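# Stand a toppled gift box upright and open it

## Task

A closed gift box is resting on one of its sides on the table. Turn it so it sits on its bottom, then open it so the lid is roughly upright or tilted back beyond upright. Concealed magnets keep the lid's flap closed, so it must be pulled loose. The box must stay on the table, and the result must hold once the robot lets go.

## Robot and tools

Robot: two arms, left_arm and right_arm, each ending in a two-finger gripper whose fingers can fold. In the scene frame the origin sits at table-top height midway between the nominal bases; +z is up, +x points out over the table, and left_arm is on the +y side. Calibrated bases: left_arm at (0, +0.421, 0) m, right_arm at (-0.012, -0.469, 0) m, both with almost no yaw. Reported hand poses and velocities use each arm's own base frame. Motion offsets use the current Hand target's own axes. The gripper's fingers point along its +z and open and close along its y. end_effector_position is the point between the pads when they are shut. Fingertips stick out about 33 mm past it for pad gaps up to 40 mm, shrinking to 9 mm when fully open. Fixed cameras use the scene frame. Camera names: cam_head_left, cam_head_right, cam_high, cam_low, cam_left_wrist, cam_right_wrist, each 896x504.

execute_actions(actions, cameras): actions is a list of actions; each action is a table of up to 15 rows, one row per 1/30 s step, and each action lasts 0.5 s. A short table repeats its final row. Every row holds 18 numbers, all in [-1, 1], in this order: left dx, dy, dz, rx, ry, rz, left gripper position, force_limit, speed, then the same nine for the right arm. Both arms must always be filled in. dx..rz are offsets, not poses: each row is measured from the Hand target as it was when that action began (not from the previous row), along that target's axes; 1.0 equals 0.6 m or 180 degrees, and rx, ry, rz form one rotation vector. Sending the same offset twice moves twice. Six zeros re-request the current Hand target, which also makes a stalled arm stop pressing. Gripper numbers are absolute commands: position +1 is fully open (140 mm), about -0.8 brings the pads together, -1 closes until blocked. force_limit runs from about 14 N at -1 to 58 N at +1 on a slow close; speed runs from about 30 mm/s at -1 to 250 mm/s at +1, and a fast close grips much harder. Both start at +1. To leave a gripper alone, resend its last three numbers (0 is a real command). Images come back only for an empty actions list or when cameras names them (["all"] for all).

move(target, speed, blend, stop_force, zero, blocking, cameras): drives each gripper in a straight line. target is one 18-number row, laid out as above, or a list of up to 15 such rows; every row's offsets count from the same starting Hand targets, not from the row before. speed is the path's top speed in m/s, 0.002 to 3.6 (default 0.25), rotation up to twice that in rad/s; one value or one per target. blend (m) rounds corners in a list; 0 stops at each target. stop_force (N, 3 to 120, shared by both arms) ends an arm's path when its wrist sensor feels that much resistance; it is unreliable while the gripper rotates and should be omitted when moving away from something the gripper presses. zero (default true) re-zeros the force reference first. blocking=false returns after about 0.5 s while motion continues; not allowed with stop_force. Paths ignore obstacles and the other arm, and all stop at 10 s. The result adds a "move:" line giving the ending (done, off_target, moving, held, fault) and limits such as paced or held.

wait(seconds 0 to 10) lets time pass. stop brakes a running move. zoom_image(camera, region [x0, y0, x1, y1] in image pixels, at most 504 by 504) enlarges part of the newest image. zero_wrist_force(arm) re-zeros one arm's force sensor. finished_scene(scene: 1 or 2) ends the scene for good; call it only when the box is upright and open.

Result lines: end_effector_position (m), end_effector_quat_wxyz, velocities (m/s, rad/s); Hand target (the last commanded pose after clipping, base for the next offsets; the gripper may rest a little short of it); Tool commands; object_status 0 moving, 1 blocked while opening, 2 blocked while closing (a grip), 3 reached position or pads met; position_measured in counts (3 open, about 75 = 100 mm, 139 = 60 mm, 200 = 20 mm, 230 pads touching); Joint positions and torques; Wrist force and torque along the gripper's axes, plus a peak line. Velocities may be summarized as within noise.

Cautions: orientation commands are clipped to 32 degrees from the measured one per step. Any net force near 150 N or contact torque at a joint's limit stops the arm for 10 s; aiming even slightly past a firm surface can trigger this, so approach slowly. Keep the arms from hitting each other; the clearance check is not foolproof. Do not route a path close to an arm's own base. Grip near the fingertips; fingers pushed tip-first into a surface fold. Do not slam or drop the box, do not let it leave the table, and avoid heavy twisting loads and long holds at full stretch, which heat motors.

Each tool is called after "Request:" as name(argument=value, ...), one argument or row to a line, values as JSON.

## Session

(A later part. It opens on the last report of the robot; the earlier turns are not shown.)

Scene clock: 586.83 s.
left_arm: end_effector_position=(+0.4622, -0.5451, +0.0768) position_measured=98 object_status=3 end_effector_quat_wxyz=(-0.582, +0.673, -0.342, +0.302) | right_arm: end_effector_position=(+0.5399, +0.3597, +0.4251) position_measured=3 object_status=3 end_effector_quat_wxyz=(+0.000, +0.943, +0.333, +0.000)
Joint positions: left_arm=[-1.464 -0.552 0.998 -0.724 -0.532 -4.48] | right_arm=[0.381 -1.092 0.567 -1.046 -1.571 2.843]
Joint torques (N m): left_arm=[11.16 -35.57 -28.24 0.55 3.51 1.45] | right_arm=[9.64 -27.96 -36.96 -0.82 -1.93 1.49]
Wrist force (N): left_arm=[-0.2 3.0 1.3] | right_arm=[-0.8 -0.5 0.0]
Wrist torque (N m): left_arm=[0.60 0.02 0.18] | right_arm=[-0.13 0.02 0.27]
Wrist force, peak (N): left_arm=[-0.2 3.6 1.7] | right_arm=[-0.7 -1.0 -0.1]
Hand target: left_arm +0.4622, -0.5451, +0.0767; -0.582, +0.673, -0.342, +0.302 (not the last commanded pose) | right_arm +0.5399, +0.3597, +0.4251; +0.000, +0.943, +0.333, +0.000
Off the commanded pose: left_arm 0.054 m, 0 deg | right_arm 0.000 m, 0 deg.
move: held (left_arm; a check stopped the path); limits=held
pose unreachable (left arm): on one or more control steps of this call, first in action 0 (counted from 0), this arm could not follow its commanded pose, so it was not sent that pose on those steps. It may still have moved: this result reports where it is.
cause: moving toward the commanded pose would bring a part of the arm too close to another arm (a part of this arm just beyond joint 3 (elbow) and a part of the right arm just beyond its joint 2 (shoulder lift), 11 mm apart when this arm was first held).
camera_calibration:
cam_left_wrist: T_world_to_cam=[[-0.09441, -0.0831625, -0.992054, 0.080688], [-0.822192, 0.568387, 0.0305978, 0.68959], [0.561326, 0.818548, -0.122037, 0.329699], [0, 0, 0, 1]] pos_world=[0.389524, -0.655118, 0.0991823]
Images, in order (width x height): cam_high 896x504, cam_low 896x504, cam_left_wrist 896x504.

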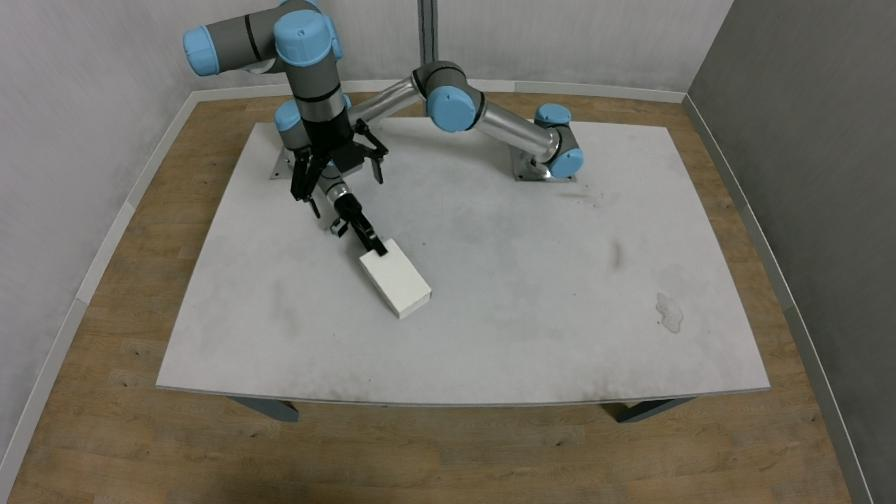

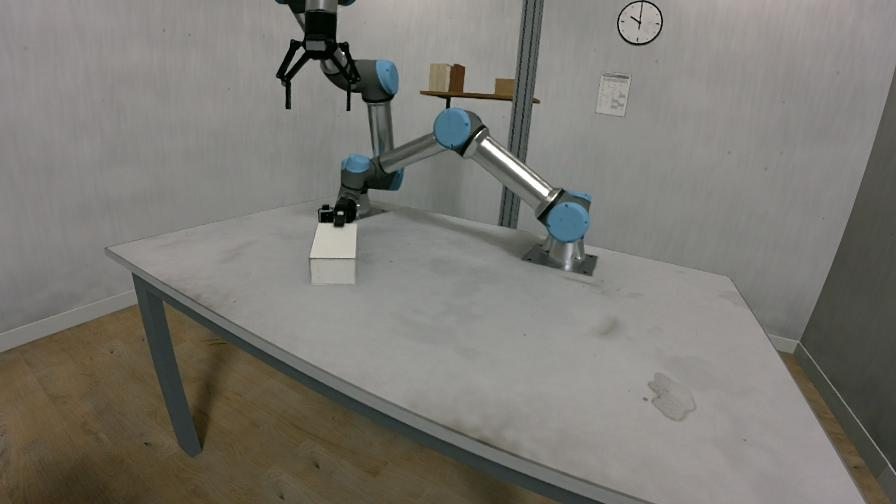

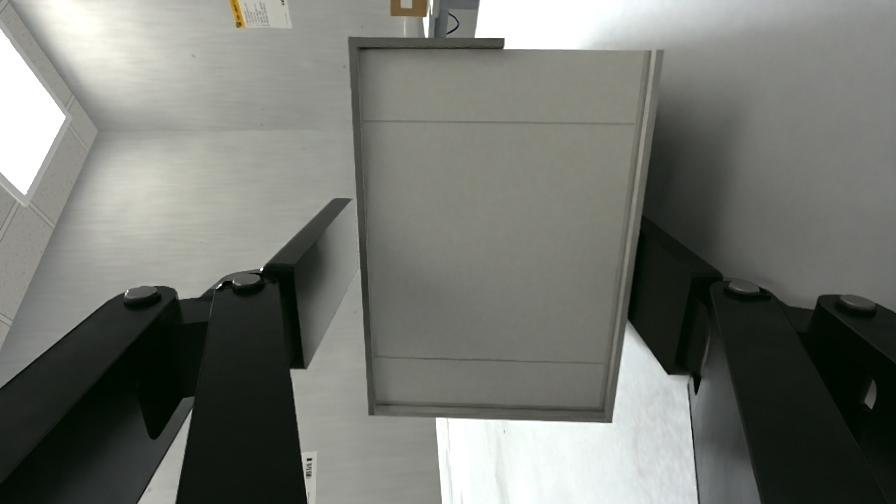

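Request:
move(
  target=[0,0,0,0,0,0,0.25,0,-1,-0.5,-0.3,-0.1,0,0,0,1,1,1],
  speed=0.3,
)

Request:
move(
  target=[-0.02,0.012,-0.1,0,0,0,0.25,0,-1,0,0,0,0,0,0,1,1,1],
  speed=0.15,
  cameras=["cam_low","cam_high","cam_left_wrist"],
)

Request:
zoom_image(
  camera="cam_low",
  region=[270, 190, 400, 310],
)

Scene clock: 614.30 s.
left_arm: end_effector_position=(+0.4622, -0.5451, +0.0767) position_measured=98 object_status=3 end_effector_quat_wxyz=(-0.582, +0.673, -0.342, +0.302) | right_arm: end_effector_position=(+0.1935, +0.3112, +0.4851) position_measured=3 object_status=3 end_effector_quat_wxyz=(+0.000, +0.943, +0.333, +0.000)
Joint positions: left_arm=[-1.464 -0.552 0.998 -0.724 -0.532 -4.48] | right_arm=[0.643 -1.772 1.185 -0.983 -1.571 3.105]
Joint torques (N m): left_arm=[11.22 -35.82 -28.19 -0.64 3.45 1.23] | right_arm=[9.69 -20.13 -5.92 -1.11 -1.96 1.82]
Wrist force (N): left_arm=[0.0 3.4 1.4] | right_arm=[-0.6 -0.5 0.3]
Wrist torque (N m): left_arm=[0.64 -0.02 0.17] | right_arm=[-0.08 -0.06 0.23]
Wrist force, peak (N): left_arm=[-0.3 3.6 1.2] | right_arm=[-2.9 -1.5 -0.1]
Hand target: left_arm +0.4622, -0.5451, +0.0767; -0.582, +0.673, -0.342, +0.302 | right_arm +0.1934, +0.3112, +0.4851; +0.000, +0.943, +0.333, +0.000
Off the commanded pose: left_arm 0.000 m, 0 deg | right_arm 0.000 m, 0 deg.
move: done

Scene clock: 615.23 s.
left_arm: end_effector_position=(+0.4062, -0.5705, +0.0778) position_measured=98 object_status=3 end_effector_quat_wxyz=(-0.582, +0.673, -0.342, +0.302) | right_arm: end_effector_position=(+0.1934, +0.3112, +0.4851) position_measured=3 object_status=3 end_effector_quat_wxyz=(+0.000, +0.943, +0.333, +0.000)
Joint positions: left_arm=[-1.541 -0.516 0.922 -0.651 -0.606 -4.517] | right_arm=[0.643 -1.772 1.185 -0.983 -1.571 3.105]
Joint torques (N m): left_arm=[-8.05 -36.51 -28.61 1.82 -2.44 -1.65] | right_arm=[10.71 -20.29 -6.74 -1.03 -1.89 1.37]
Wrist force (N): left_arm=[-0.1 2.3 1.5] | right_arm=[-0.7 -0.7 0.3]
Wrist torque (N m): left_arm=[0.60 0.03 0.18] | right_arm=[-0.13 -0.04 0.24]
Wrist force, peak (N): left_arm=[0.8 2.3 7.8] | right_arm=[-1.1 -0.9 0.2]
Hand target: left_arm +0.4062, -0.5706, +0.0778; -0.582, +0.673, -0.342, +0.302 | right_arm +0.1934, +0.3112, +0.4851; +0.000, +0.943, +0.333, +0.000
Off the commanded pose: left_arm 0.000 m, 0 deg | right_arm 0.000 m, 0 deg.
move: done
camera_calibration:
cam_left_wrist: T_world_to_cam=[[-0.094435, -0.0830376, -0.992062, 0.074286], [-0.822232, 0.568324, 0.0306988, 0.657998], [0.561264, 0.818604, -0.121946, 0.382028], [0, 0, 0, 1]] pos_world=[0.333624, -0.680517, 0.100083]
Images, in order (width x height): cam_high 896x504, cam_low 896x504, cam_left_wrist 896x504.

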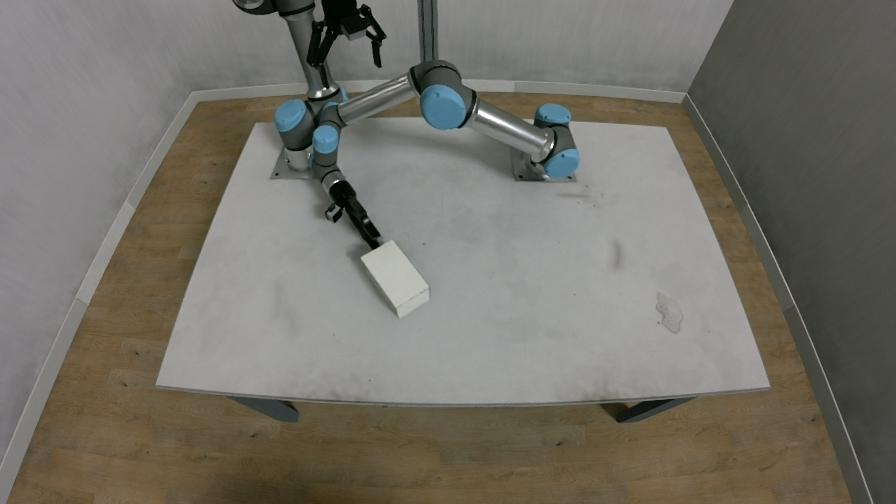

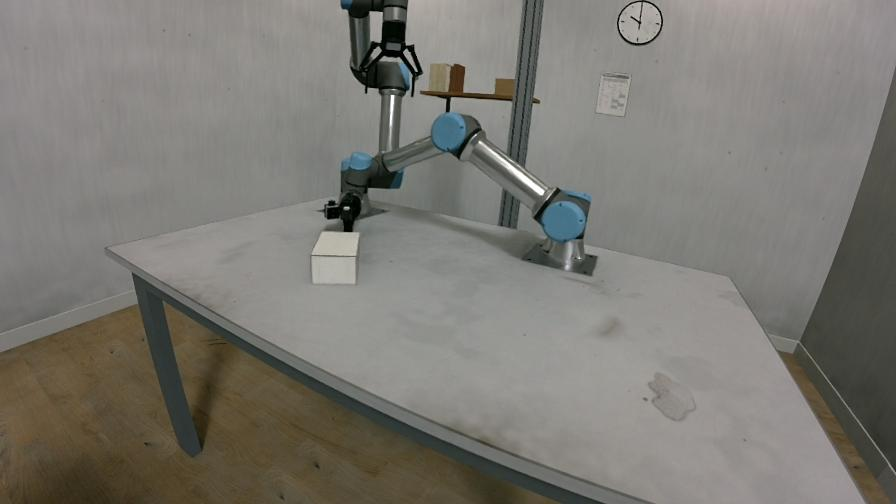

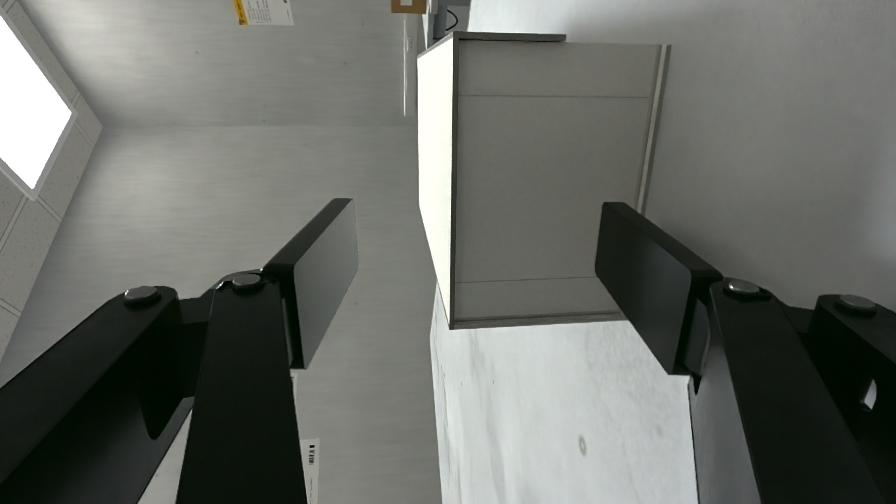

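Scaled by 3.877.

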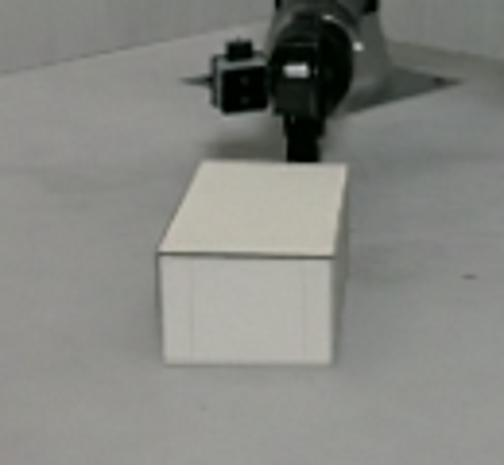

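Request:
zoom_image(
  camera="cam_high",
  region=[350, 230, 440, 330],
)

Scaled by 5.040.

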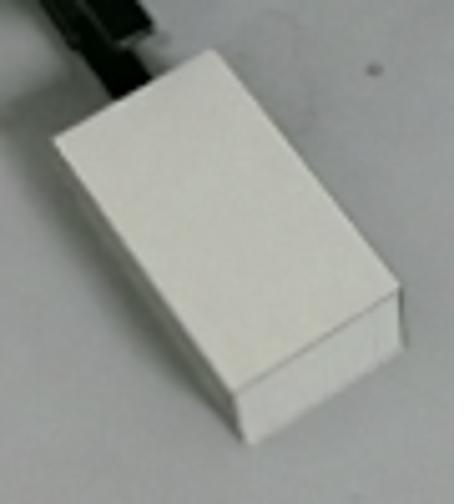

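Request:
move(
  target=[
    [-0.067,-0.37,-0.002,-0.4556,0,0,-1,1,0,0,0,0,0,0,0,0.03,0,0],
    [0.057,-0.398,0.411,-0.4328,-0.4352,-0.3551,-1,1,0,0,0,0,0,0,0,0.03,0,0],
    [0.057,-0.2,0.439,-0.4328,-0.4352,-0.3551,-1,1,0,0,0,0,0,0,0,0.03,0,0],
  ],
  blend=[0.02,0.03,0],
  speed=0.35,
  cameras=["cam_low","cam_high","cam_left_wrist"],
)

Scene clock: 714.80 s.
left_arm: end_effector_position=(+0.4062, -0.5545, +0.1464) position_measured=233 object_status=3 end_effector_quat_wxyz=(-0.427, +0.784, -0.394, +0.220) | right_arm: end_effector_position=(+0.1934, +0.3112, +0.4851) position_measured=126 object_status=3 end_effector_quat_wxyz=(+0.000, +0.943, +0.333, +0.000)
Joint positions: left_arm=[-1.486 -0.882 1.177 -1.185 -0.766 -3.995] | right_arm=[0.643 -1.772 1.185 -0.983 -1.571 3.105]
Joint torques (N m): left_arm=[-2.57 -30.18 -31.12 0.1 4.38 -1.72] | right_arm=[11.81 -19.38 -9.43 -1.09 -1.87 1.33]
Wrist force (N): left_arm=[0.1 2.1 1.1] | right_arm=[-0.8 -0.7 0.4]
Wrist torque (N m): left_arm=[0.53 -0.04 0.16] | right_arm=[-0.13 -0.01 0.23]
Wrist force, peak (N): left_arm=[-1.8 12.0 8.5] | right_arm=[-0.9 -1.0 0.3]
Hand target: left_arm +0.4062, -0.5545, +0.1464; -0.427, +0.784, -0.394, +0.220 (not the last commanded pose) | right_arm +0.1934, +0.3112, +0.4851; +0.000, +0.943, +0.333, +0.000
Off the commanded pose: left_arm 0.272 m, 113 deg | right_arm 0.000 m, 0 deg.
move: held (left_arm; a check stopped the path); path passed 0 of 3 targets; limits=held
pose unreachable (left arm): on one or more control steps of this call, first in action 0 (counted from 0), this arm could not follow its commanded pose, so it was not sent that pose on those steps. It may still have moved: this result reports where it is.
cause: moving toward the commanded pose would bring a part of the arm too close to another arm (a part of this arm just beyond joint 4 (wrist 1) and the right arm's gripper, 24 mm apart when this arm was first held).
camera_calibration:
cam_left_wrist: T_world_to_cam=[[-0.417924, -0.321392, -0.849733, 0.12202], [-0.792065, 0.586994, 0.167544, 0.624854], [0.444941, 0.743065, -0.499883, 0.438036], [0, 0, 0, 1]] pos_world=[0.35102, -0.653058, 0.217961]
Images, in order (width x height): cam_high 896x504, cam_low 896x504, cam_left_wrist 896x504.

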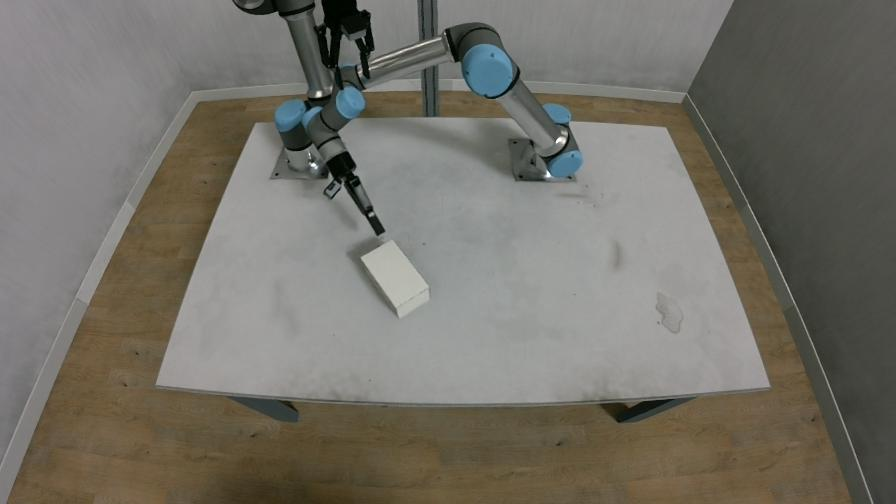

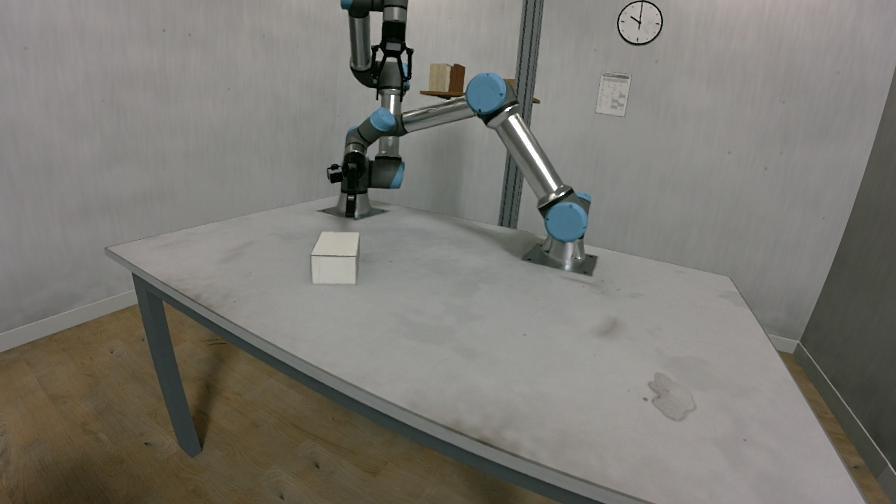

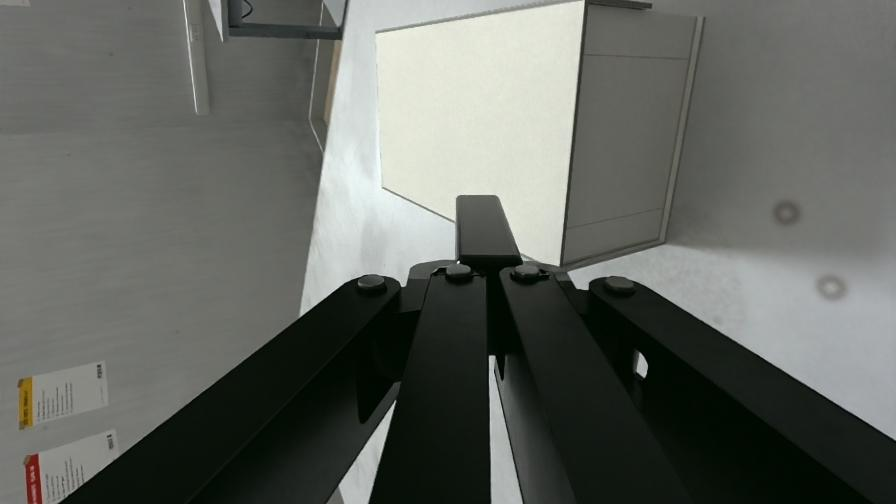

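Request:
move(
  target=[
    [0,-0.202,0.0685,-0.111,0,0,-1,1,0,0,0,0,0,0,0,0.03,0,0],
    [0.04,-0.4175,0.176,-0.3183,0,0,-1,1,0,0,0,0,0,0,0,0.03,0,0],
    [0.082,-0.429,0.2575,-0.3302,-0.3364,-0.4184,-1,1,0,0,0,0,0,0,0,0.03,0,0],
    [0.08,-0.26,0.3655,-0.3302,-0.3364,-0.4184,-1,1,0,0,0,0,0,0,0,0.03,0,0],
  ],
  blend=[0.02,0.02,0.02,0],
  speed=0.35,
  cameras=["cam_low","cam_high","cam_left_wrist"],
)

Scene clock: 744.63 s.
left_arm: end_effector_position=(+0.4125, -0.5495, +0.1523) position_measured=233 object_status=3 end_effector_quat_wxyz=(-0.417, +0.790, -0.396, +0.214) | right_arm: end_effector_position=(+0.1934, +0.3112, +0.4851) position_measured=126 object_status=3 end_effector_quat_wxyz=(+0.000, +0.943, +0.333, +0.000)
Joint positions: left_arm=[-1.471 -0.905 1.19 -1.213 -0.775 -3.961] | right_arm=[0.643 -1.772 1.185 -0.983 -1.571 3.105]
Joint torques (N m): left_arm=[-0.89 -30.2 -31.05 0.13 3.49 -1.61] | right_arm=[9.13 -18.01 -9.99 -1.21 -1.81 1.7]
Wrist force (N): left_arm=[-0.1 2.7 0.3] | right_arm=[-0.6 -0.7 0.2]
Wrist torque (N m): left_arm=[0.63 -0.01 0.16] | right_arm=[-0.13 -0.04 0.24]
Wrist force, peak (N): left_arm=[-5.2 18.7 -0.2] | right_arm=[-0.7 -1.1 0.6]
Hand target: left_arm +0.4125, -0.5495, +0.1523; -0.417, +0.790, -0.396, +0.214 (not the last commanded pose) | right_arm +0.1934, +0.3112, +0.4851; +0.000, +0.943, +0.333, +0.000
Off the commanded pose: left_arm 0.265 m, 113 deg | right_arm 0.000 m, 0 deg.
move: held (left_arm; a check stopped the path); path passed 0 of 4 targets; limits=held
pose unreachable (left arm): on one or more control steps of this call, first in action 0 (counted from 0), this arm could not follow its commanded pose, so it was not sent that pose on those steps. It may still have moved: this result reports where it is.
cause: moving toward the commanded pose would bring a part of the arm too close to another arm (a part of this arm just beyond joint 4 (wrist 1) and the right arm's gripper, 17 mm apart when this arm was first held).
camera_calibration:
cam_left_wrist: T_world_to_cam=[[-0.434635, -0.335283, -0.835869, 0.128547], [-0.789846, 0.587834, 0.174912, 0.62436], [0.432707, 0.736231, -0.520315, 0.438788], [0, 0, 0, 1]] pos_world=[0.359153, -0.646969, 0.226548]
Images, in order (width x height): cam_high 896x504, cam_low 896x504, cam_left_wrist 896x504.

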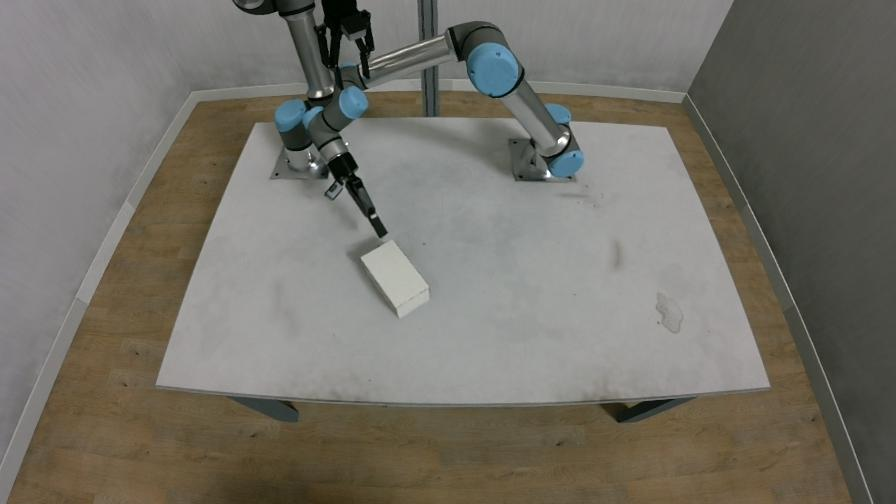

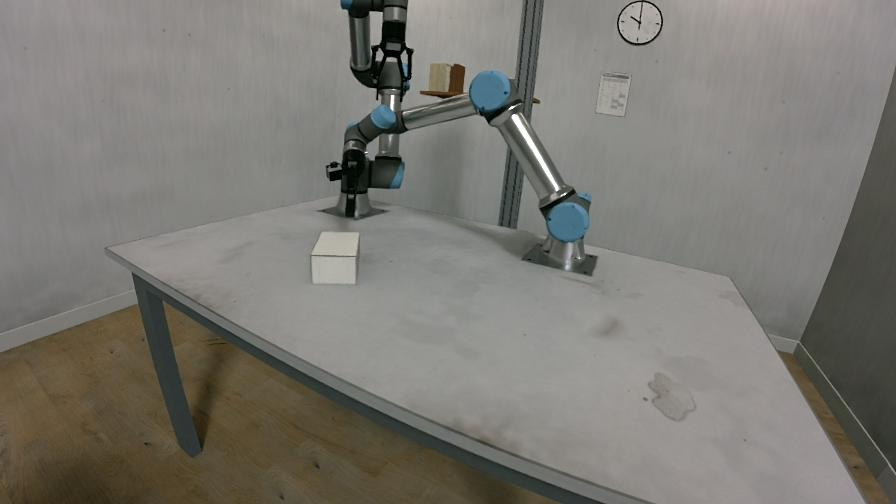

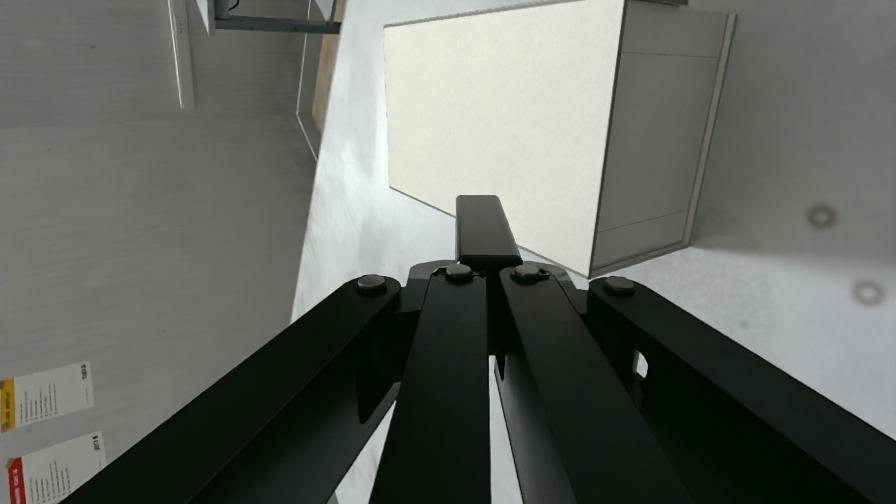

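Request:
move(
  target=[0,0,0,0,0,0,-1,1,0,0,0,-0.22,0,0,0,0.03,0,0],
  speed=0.3,
)

Request:
move(
  target=[
    [0,-0.19,0.06,-0.1,0,0,-1,1,0,0,0,0,0,0,0,0.03,0,0],
    [0.04,-0.4075,0.166,-0.3083,0,0,-1,1,0,0,0,0,0,0,0,0.03,0,0],
  ],
  blend=[0.02,0],
  speed=0.35,
  cameras=["cam_high"],
)

Scene clock: 758.77 s.
left_arm: end_effector_position=(+0.4125, -0.5495, +0.1523) position_measured=233 object_status=3 end_effector_quat_wxyz=(-0.417, +0.790, -0.396, +0.214) | right_arm: end_effector_position=(+0.1934, +0.3113, +0.6171) position_measured=126 object_status=3 end_effector_quat_wxyz=(+0.000, +0.943, +0.333, +0.000)
Joint positions: left_arm=[-1.471 -0.905 1.19 -1.213 -0.775 -3.961] | right_arm=[0.643 -1.445 0.374 -0.5 -1.571 3.105]
Joint torques (N m): left_arm=[11.21 -29.71 -30.22 -0.32 -1.42 -1.7] | right_arm=[9.85 -9 -27.5 -0.97 -1.91 1.61]
Wrist force (N): left_arm=[0.4 2.0 0.9] | right_arm=[-0.5 -0.3 0.3]
Wrist torque (N m): left_arm=[0.49 -0.10 0.16] | right_arm=[-0.07 -0.10 0.25]
Wrist force, peak (N): left_arm=[-0.4 4.1 -2.1] | right_arm=[-0.7 -0.8 2.4]
Hand target: left_arm +0.4125, -0.5495, +0.1523; -0.417, +0.790, -0.396, +0.214 | right_arm +0.1934, +0.3113, +0.6171; +0.000, +0.943, +0.333, +0.000
Off the commanded pose: left_arm 0.000 m, 0 deg | right_arm 0.000 m, 0 deg.
move: done

Scene clock: 760.93 s.
left_arm: end_effector_position=(+0.6025, -0.4373, +0.2992) position_measured=233 object_status=3 end_effector_quat_wxyz=(-0.002, +0.893, -0.450, +0.005) | right_arm: end_effector_position=(+0.1934, +0.3113, +0.6171) position_measured=126 object_status=3 end_effector_quat_wxyz=(+0.000, +0.943, +0.333, +0.000)
Joint positions: left_arm=[-0.811 -0.938 0.669 -1.311 -1.564 -3.019] | right_arm=[0.643 -1.444 0.374 -0.5 -1.571 3.105]
Joint torques (N m): left_arm=[11.01 -30.61 -33.74 -1.1 -2.89 2.32] | right_arm=[10.62 -9.85 -28.1 -1.02 -2.01 1.53]
Wrist force (N): left_arm=[1.4 1.1 -0.6] | right_arm=[-0.7 -0.4 0.1]
Wrist torque (N m): left_arm=[0.24 -0.34 0.00] | right_arm=[-0.09 -0.06 0.25]
Wrist force, peak (N): left_arm=[-1.2 9.0 -5.8] | right_arm=[-0.9 -0.5 0.4]
Hand target: left_arm +0.6025, -0.4373, +0.2992; -0.002, +0.893, -0.450, +0.005 | right_arm +0.1934, +0.3113, +0.6171; +0.000, +0.943, +0.333, +0.000
Off the commanded pose: left_arm 0.000 m, 0 deg | right_arm 0.000 m, 0 deg.
move: done
Images, in order (width x height): cam_high 896x504.

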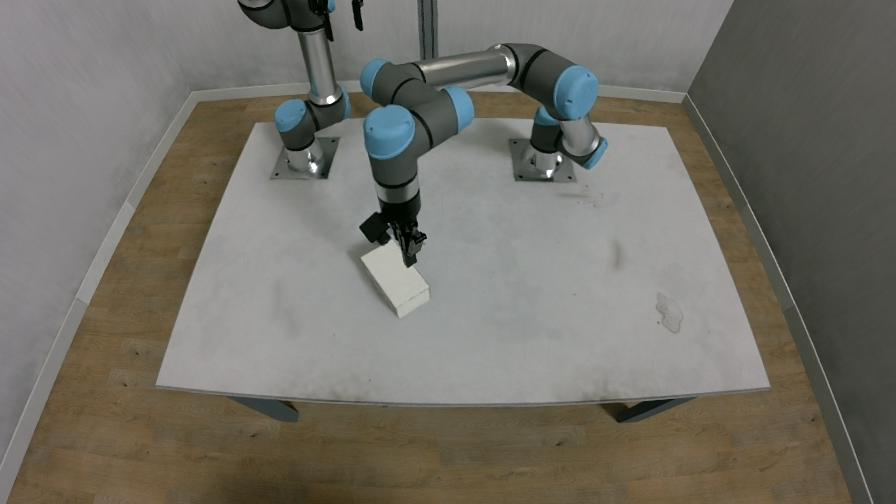

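Request:
move(
  target=[0.044,-0.068,0.232,-0.0877,-0.0868,-0.4977,-1,1,0,0,0,0,0,0,0,0.03,0,0],
  speed=0.4,
  cameras=["cam_left_wrist","cam_high"],
)

Scene clock: 795.70 s.
left_arm: end_effector_position=(+0.6525, -0.4345, +0.1605) position_measured=233 object_status=3 end_effector_quat_wxyz=(+0.058, +0.935, +0.313, -0.160) | right_arm: end_effector_position=(+0.1934, +0.3113, +0.6171) position_measured=126 object_status=3 end_effector_quat_wxyz=(+0.000, +0.943, +0.333, +0.000)
Joint positions: left_arm=[-0.63 -0.717 0.663 -1.422 -1.899 -4.401] | right_arm=[0.643 -1.444 0.374 -0.5 -1.571 3.105]
Joint torques (N m): left_arm=[11.16 -76.49 -11.24 -4.38 -3.96 -1.59] | right_arm=[9.84 -9.28 -27.78 -1.07 -2.04 1.47]
Wrist force (N): left_arm=[1.4 2.0 -0.6] | right_arm=[-0.6 -0.5 -0.1]
Wrist torque (N m): left_arm=[0.44 -0.35 0.19] | right_arm=[-0.13 -0.07 0.25]
Wrist force, peak (N): left_arm=[2.2 2.2 0.5] | right_arm=[-0.9 -0.6 -0.1]
Hand target: left_arm +0.6525, -0.4345, +0.1605; +0.058, +0.935, +0.313, -0.160 | right_arm +0.1934, +0.3113, +0.6171; +0.000, +0.943, +0.333, +0.000
Off the commanded pose: left_arm 0.000 m, 0 deg | right_arm 0.000 m, 0 deg.
move: done
camera_calibration:
cam_left_wrist: T_world_to_cam=[[0.60263, -0.797996, -0.00620817, -0.732784], [-0.614852, -0.469254, 0.633844, 0.0977113], [-0.508718, -0.378156, -0.773436, 0.42529], [0, 0, 0, 1]] pos_world=[0.718029, -0.378082, 0.262452]
Images, in order (width x height): cam_high 896x504, cam_left_wrist 896x504.

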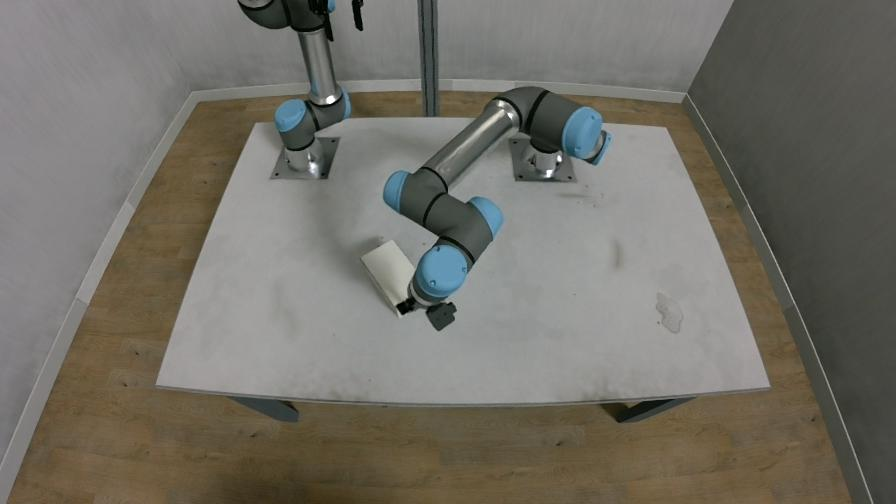

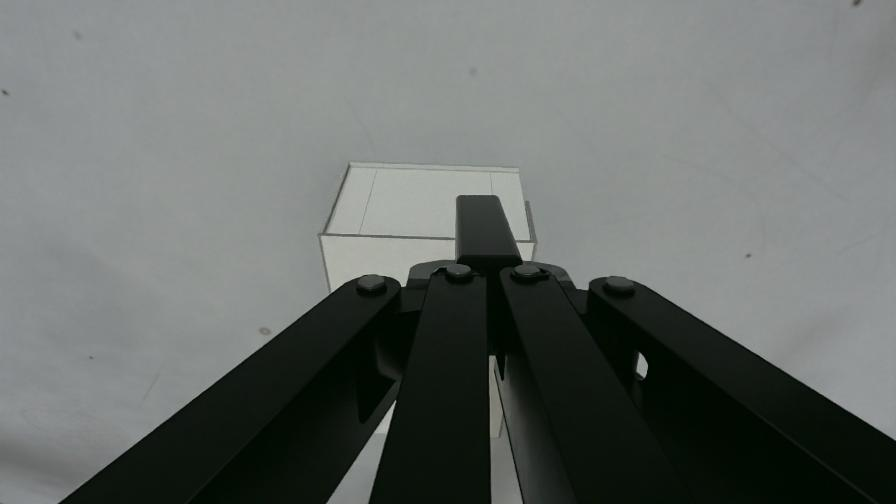

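Request:
move(
  target=[
    [0,0,0,0,0,0,-1,1,0,0.111,0.543,0.195,0,0,0,0.03,0,0],
    [0,0,0,0,0,0,-1,1,0,0.507,0.4555,0.562,0,0,-0.004,0.03,0,0],
    [0,0,0,0,0,0,-1,1,0,0.5055,0.373,0.901,0.4556,0,-0.004,0.03,0,0],
  ],
  blend=[0.05,0.03,0],
  speed=0.35,
  cameras=["cam_low","cam_high","cam_right_wrist"],
)

Scene clock: 828.50 s.
left_arm: end_effector_position=(+0.6525, -0.4345, +0.1605) position_measured=233 object_status=3 end_effector_quat_wxyz=(+0.058, +0.935, +0.313, -0.160) | right_arm: end_effector_position=(+0.5700, +0.3275, +0.0765) position_measured=126 object_status=3 end_effector_quat_wxyz=(-0.618, +0.710, +0.257, -0.219)
Joint positions: left_arm=[-0.63 -0.717 0.663 -1.422 -1.899 -4.401] | right_arm=[-0.058 -0.492 0.873 -0.586 -0.755 1.714]
Joint torques (N m): left_arm=[9.64 -76.79 -11.22 -4.26 -3.49 -1.57] | right_arm=[9.79 -41.69 -34.4 3.15 -1.82 -2.09]
Wrist force (N): left_arm=[1.5 2.0 -0.6] | right_arm=[-0.8 -2.6 1.4]
Wrist torque (N m): left_arm=[0.43 -0.38 0.19] | right_arm=[0.36 -0.30 0.00]
Wrist force, peak (N): left_arm=[1.7 2.1 -0.7] | right_arm=[2.2 -6.3 1.4]
Hand target: left_arm +0.6525, -0.4345, +0.1605; +0.058, +0.935, +0.313, -0.160 | right_arm +0.5700, +0.3275, +0.0765; -0.618, +0.710, +0.257, -0.219
Off the commanded pose: left_arm 0.000 m, 0 deg | right_arm 0.000 m, 0 deg.
move: done
camera_calibration:
cam_right_wrist: T_world_to_cam=[[0.0909142, -0.0983148, -0.990994, 0.0611768], [-0.491991, -0.869628, 0.0411389, 0.558074], [-0.865841, 0.48382, -0.127431, 0.490739], [0, 0, 0, 1]] pos_world=[0.693907, 0.253903, 0.100203]
Images, in order (width x height): cam_high 896x504, cam_low 896x504, cam_right_wrist 896x504.

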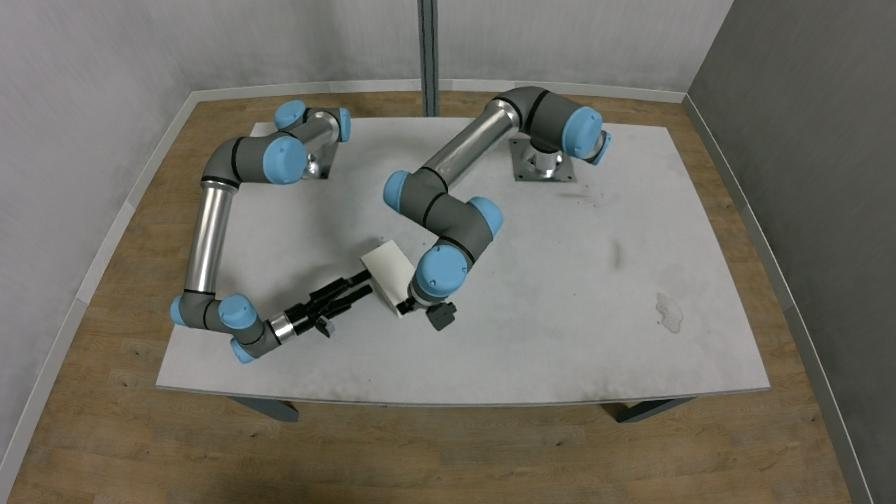

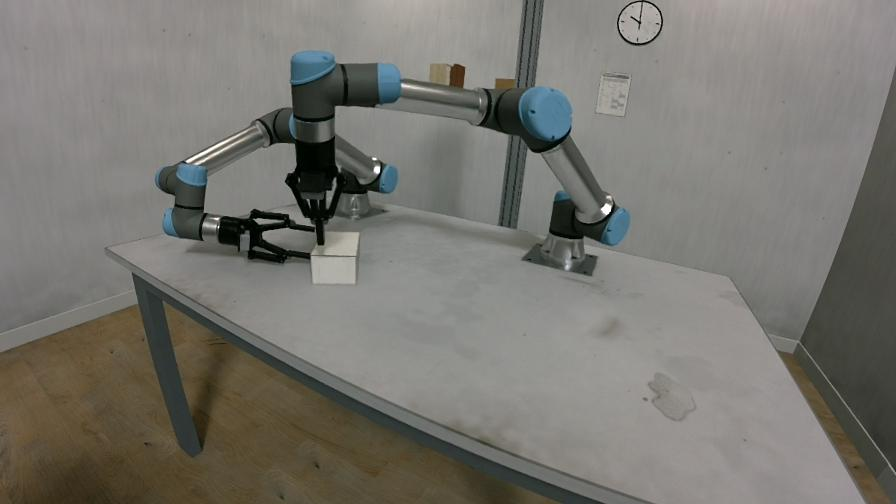

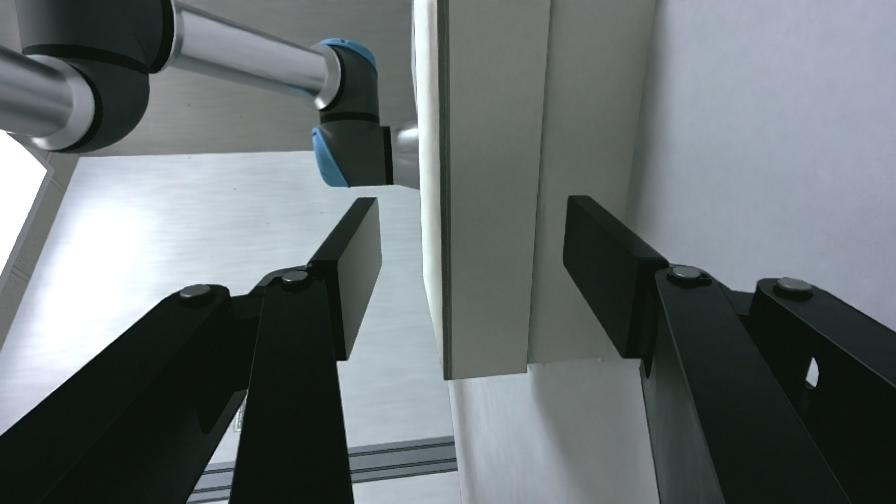

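Request:
move(
  target=[
    [0,0,0,0,0,0,-1,1,0,0,0.0057,0.0547,0,0,0,0.03,0,0],
    [0,0,0,0,0,0,-1,1,0,0,0.0057,0.0547,0,0,0,-1,-0.1,-1],
  ],
  speed=0.06,
  cameras=["cam_low","cam_right_wrist"],
)

Request:
zoom_image(
  camera="cam_low",
  region=[230, 180, 390, 310],
)

Request:
zoom_image(
  camera="cam_right_wrist",
  region=[320, 150, 660, 350],
)

Scene clock: 858.30 s.
left_arm: end_effector_position=(+0.6525, -0.4345, +0.1605) position_measured=233 object_status=3 end_effector_quat_wxyz=(+0.058, +0.935, +0.313, -0.160) | right_arm: end_effector_position=(+0.5497, +0.3523, +0.0685) position_measured=174 object_status=0 end_effector_quat_wxyz=(-0.618, +0.710, +0.257, -0.219)
Joint positions: left_arm=[-0.63 -0.717 0.663 -1.422 -1.899 -4.401] | right_arm=[-0.026 -0.53 0.973 -0.655 -0.724 1.723]
Joint torques (N m): left_arm=[7.43 -76.5 -10.7 -4.25 -2.96 -1.48] | right_arm=[11.16 -69.2 -5.32 -0.57 1.8 1.46]
Wrist force (N): left_arm=[1.8 1.9 -0.5] | right_arm=[-0.2 -2.9 0.6]
Wrist torque (N m): left_arm=[0.41 -0.42 0.18] | right_arm=[0.42 -0.44 -0.03]
Wrist force, peak (N): left_arm=[1.7 2.0 -0.7] | right_arm=[-0.4 -3.3 0.7]
Hand target: left_arm +0.6525, -0.4345, +0.1605; +0.058, +0.935, +0.313, -0.160 | right_arm +0.5497, +0.3523, +0.0685; -0.618, +0.710, +0.257, -0.219
Off the commanded pose: left_arm 0.000 m, 0 deg | right_arm 0.000 m, 0 deg.
move: done
camera_calibration:
cam_right_wrist: T_world_to_cam=[[0.090927, -0.0983123, -0.990993, 0.0575232], [-0.491915, -0.869671, 0.0411415, 0.569944], [-0.865882, 0.483743, -0.127438, 0.460194], [0, 0, 0, 1]] pos_world=[0.673607, 0.278703, 0.0922029]
Images, in order (width x height): cam_low 896x504, cam_right_wrist 896x504.

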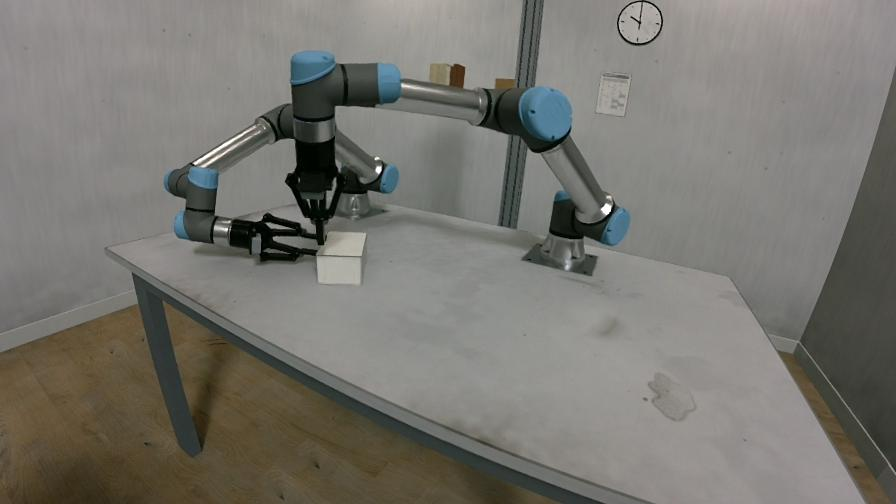

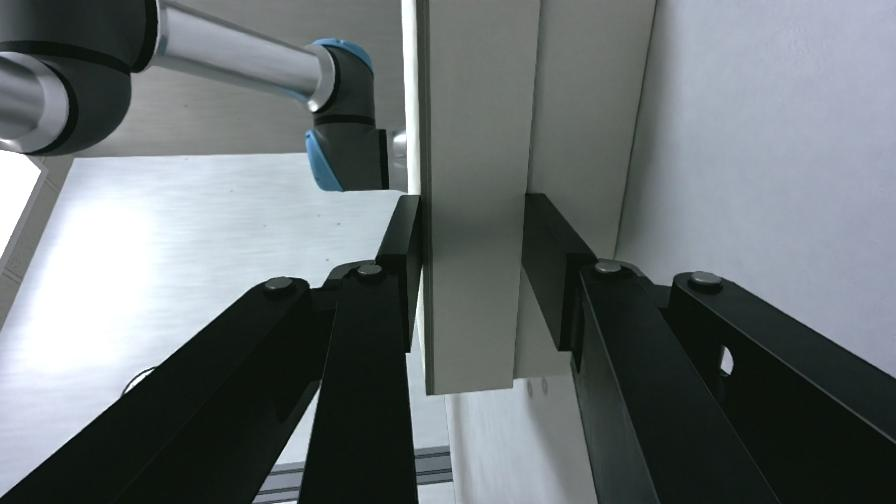

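Scaled by 3.150.

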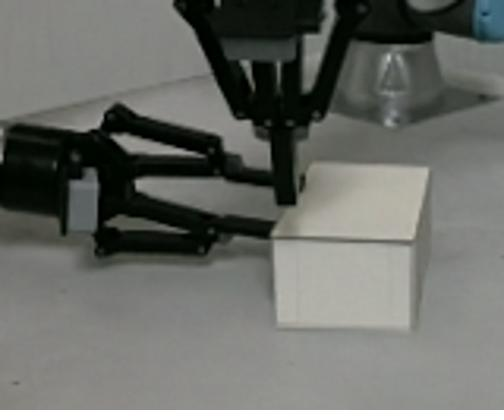

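Scaled by 1.482.

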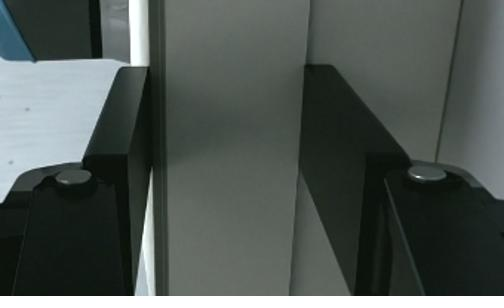

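Request:
move(
  target=[0,0,0,0,0,0,-1,1,0,0,-0.0637,-0.0093,-0.0889,0,0,-1,-0.1,-1],
  speed=0.08,
  cameras=["cam_low","cam_left_wrist","cam_right_wrist"],
)

Request:
zoom_image(
  camera="cam_low",
  region=[230, 180, 390, 310],
)

Request:
zoom_image(
  camera="cam_left_wrist",
  region=[280, 130, 600, 300],
)

Scene clock: 883.23 s.
left_arm: end_effector_position=(+0.6525, -0.4345, +0.1605) position_measured=233 object_status=3 end_effector_quat_wxyz=(+0.058, +0.935, +0.313, -0.160) | right_arm: end_effector_position=(+0.5496, +0.3520, +0.1071) position_measured=174 object_status=2 end_effector_quat_wxyz=(-0.514, +0.789, +0.285, -0.181)
Joint positions: left_arm=[-0.63 -0.717 0.663 -1.422 -1.899 -4.401] | right_arm=[-0.002 -0.766 1.137 -0.983 -0.787 2.023]
Joint torques (N m): left_arm=[5.46 -76.33 -11.05 -4.31 -2.39 -1.32] | right_arm=[12.65 -66.63 -5.12 -1.56 -1.17 1.25]
Wrist force (N): left_arm=[1.4 1.9 -0.5] | right_arm=[-0.1 -0.7 2.6]
Wrist torque (N m): left_arm=[0.42 -0.35 0.19] | right_arm=[0.08 -0.37 -0.03]
Wrist force, peak (N): left_arm=[1.5 2.2 -0.7] | right_arm=[-1.3 -1.3 3.1]
Hand target: left_arm +0.6525, -0.4345, +0.1605; +0.058, +0.935, +0.313, -0.160 | right_arm +0.5496, +0.3520, +0.1071; -0.514, +0.789, +0.285, -0.181
Off the commanded pose: left_arm 0.000 m, 0 deg | right_arm 0.000 m, 0 deg.
move: done
camera_calibration:
cam_left_wrist: T_world_to_cam=[[0.602671, -0.797966, -0.00614682, -0.732819], [-0.614828, -0.469237, 0.63388, 0.0976273], [-0.508699, -0.378242, -0.773407, 0.425314], [0, 0, 0, 1]] pos_world=[0.718029, -0.378082, 0.262552]
cam_right_wrist: T_world_to_cam=[[0.260693, -0.305525, -0.915802, 0.0673535], [-0.509676, -0.849191, 0.138217, 0.560153], [-0.81992, 0.43073, -0.377097, 0.485317], [0, 0, 0, 1]] pos_world=[0.66586, 0.287215, 0.167271]
Images, in order (width x height): cam_low 896x504, cam_left_wrist 896x504, cam_right_wrist 896x504.

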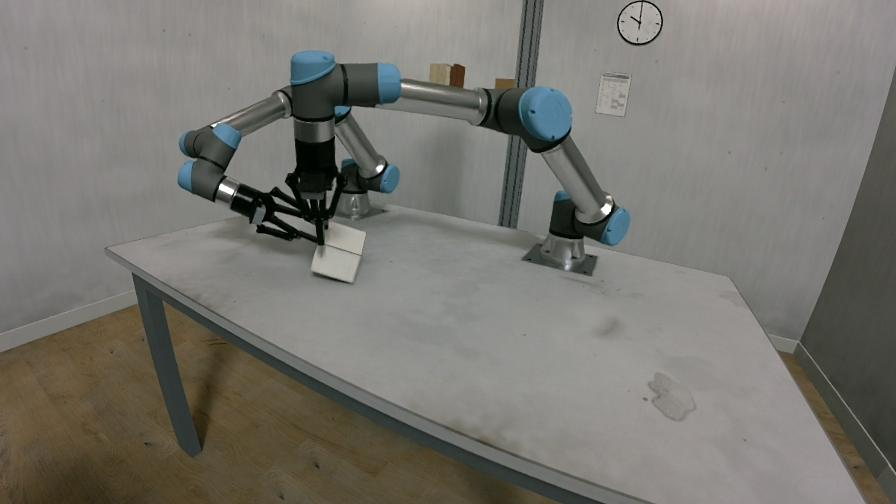

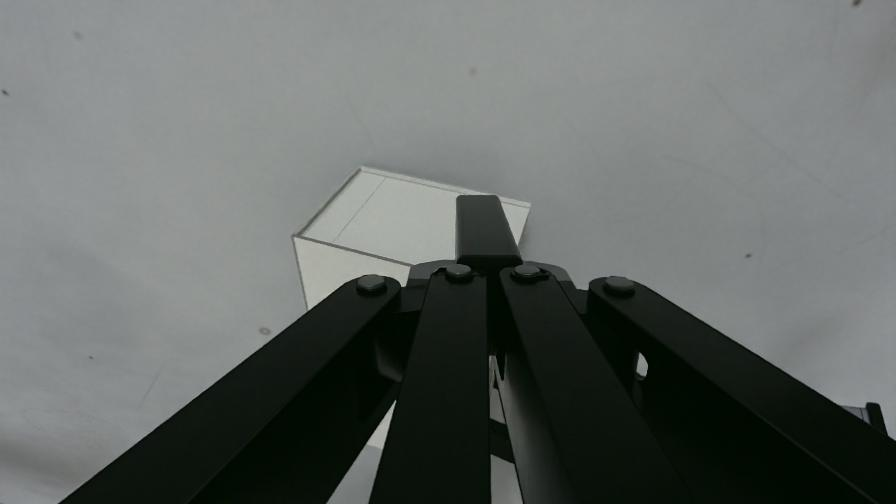

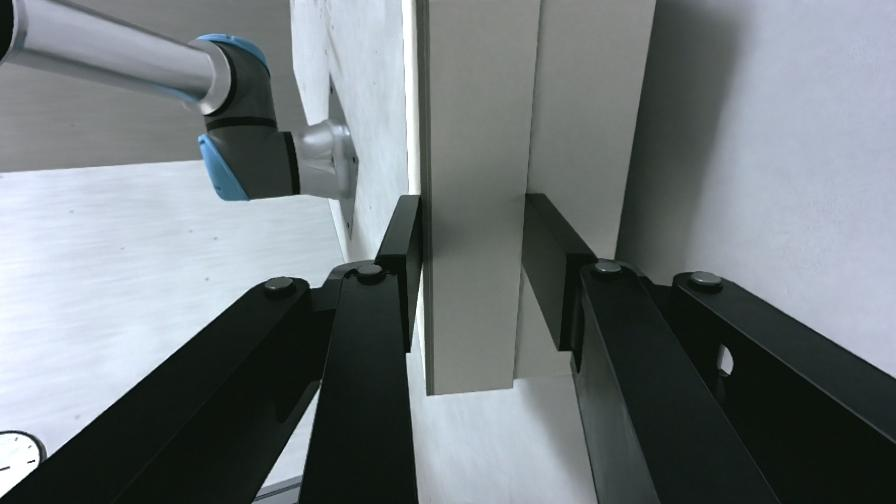

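Scaled by 3.150.

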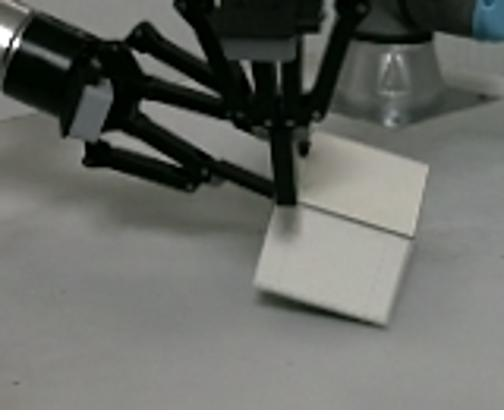

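Scaled by 1.575.

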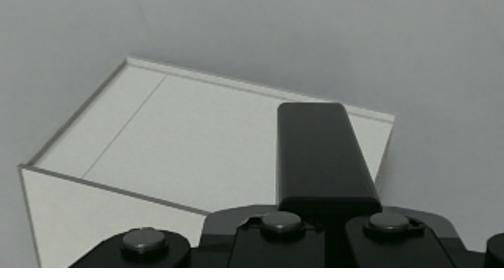

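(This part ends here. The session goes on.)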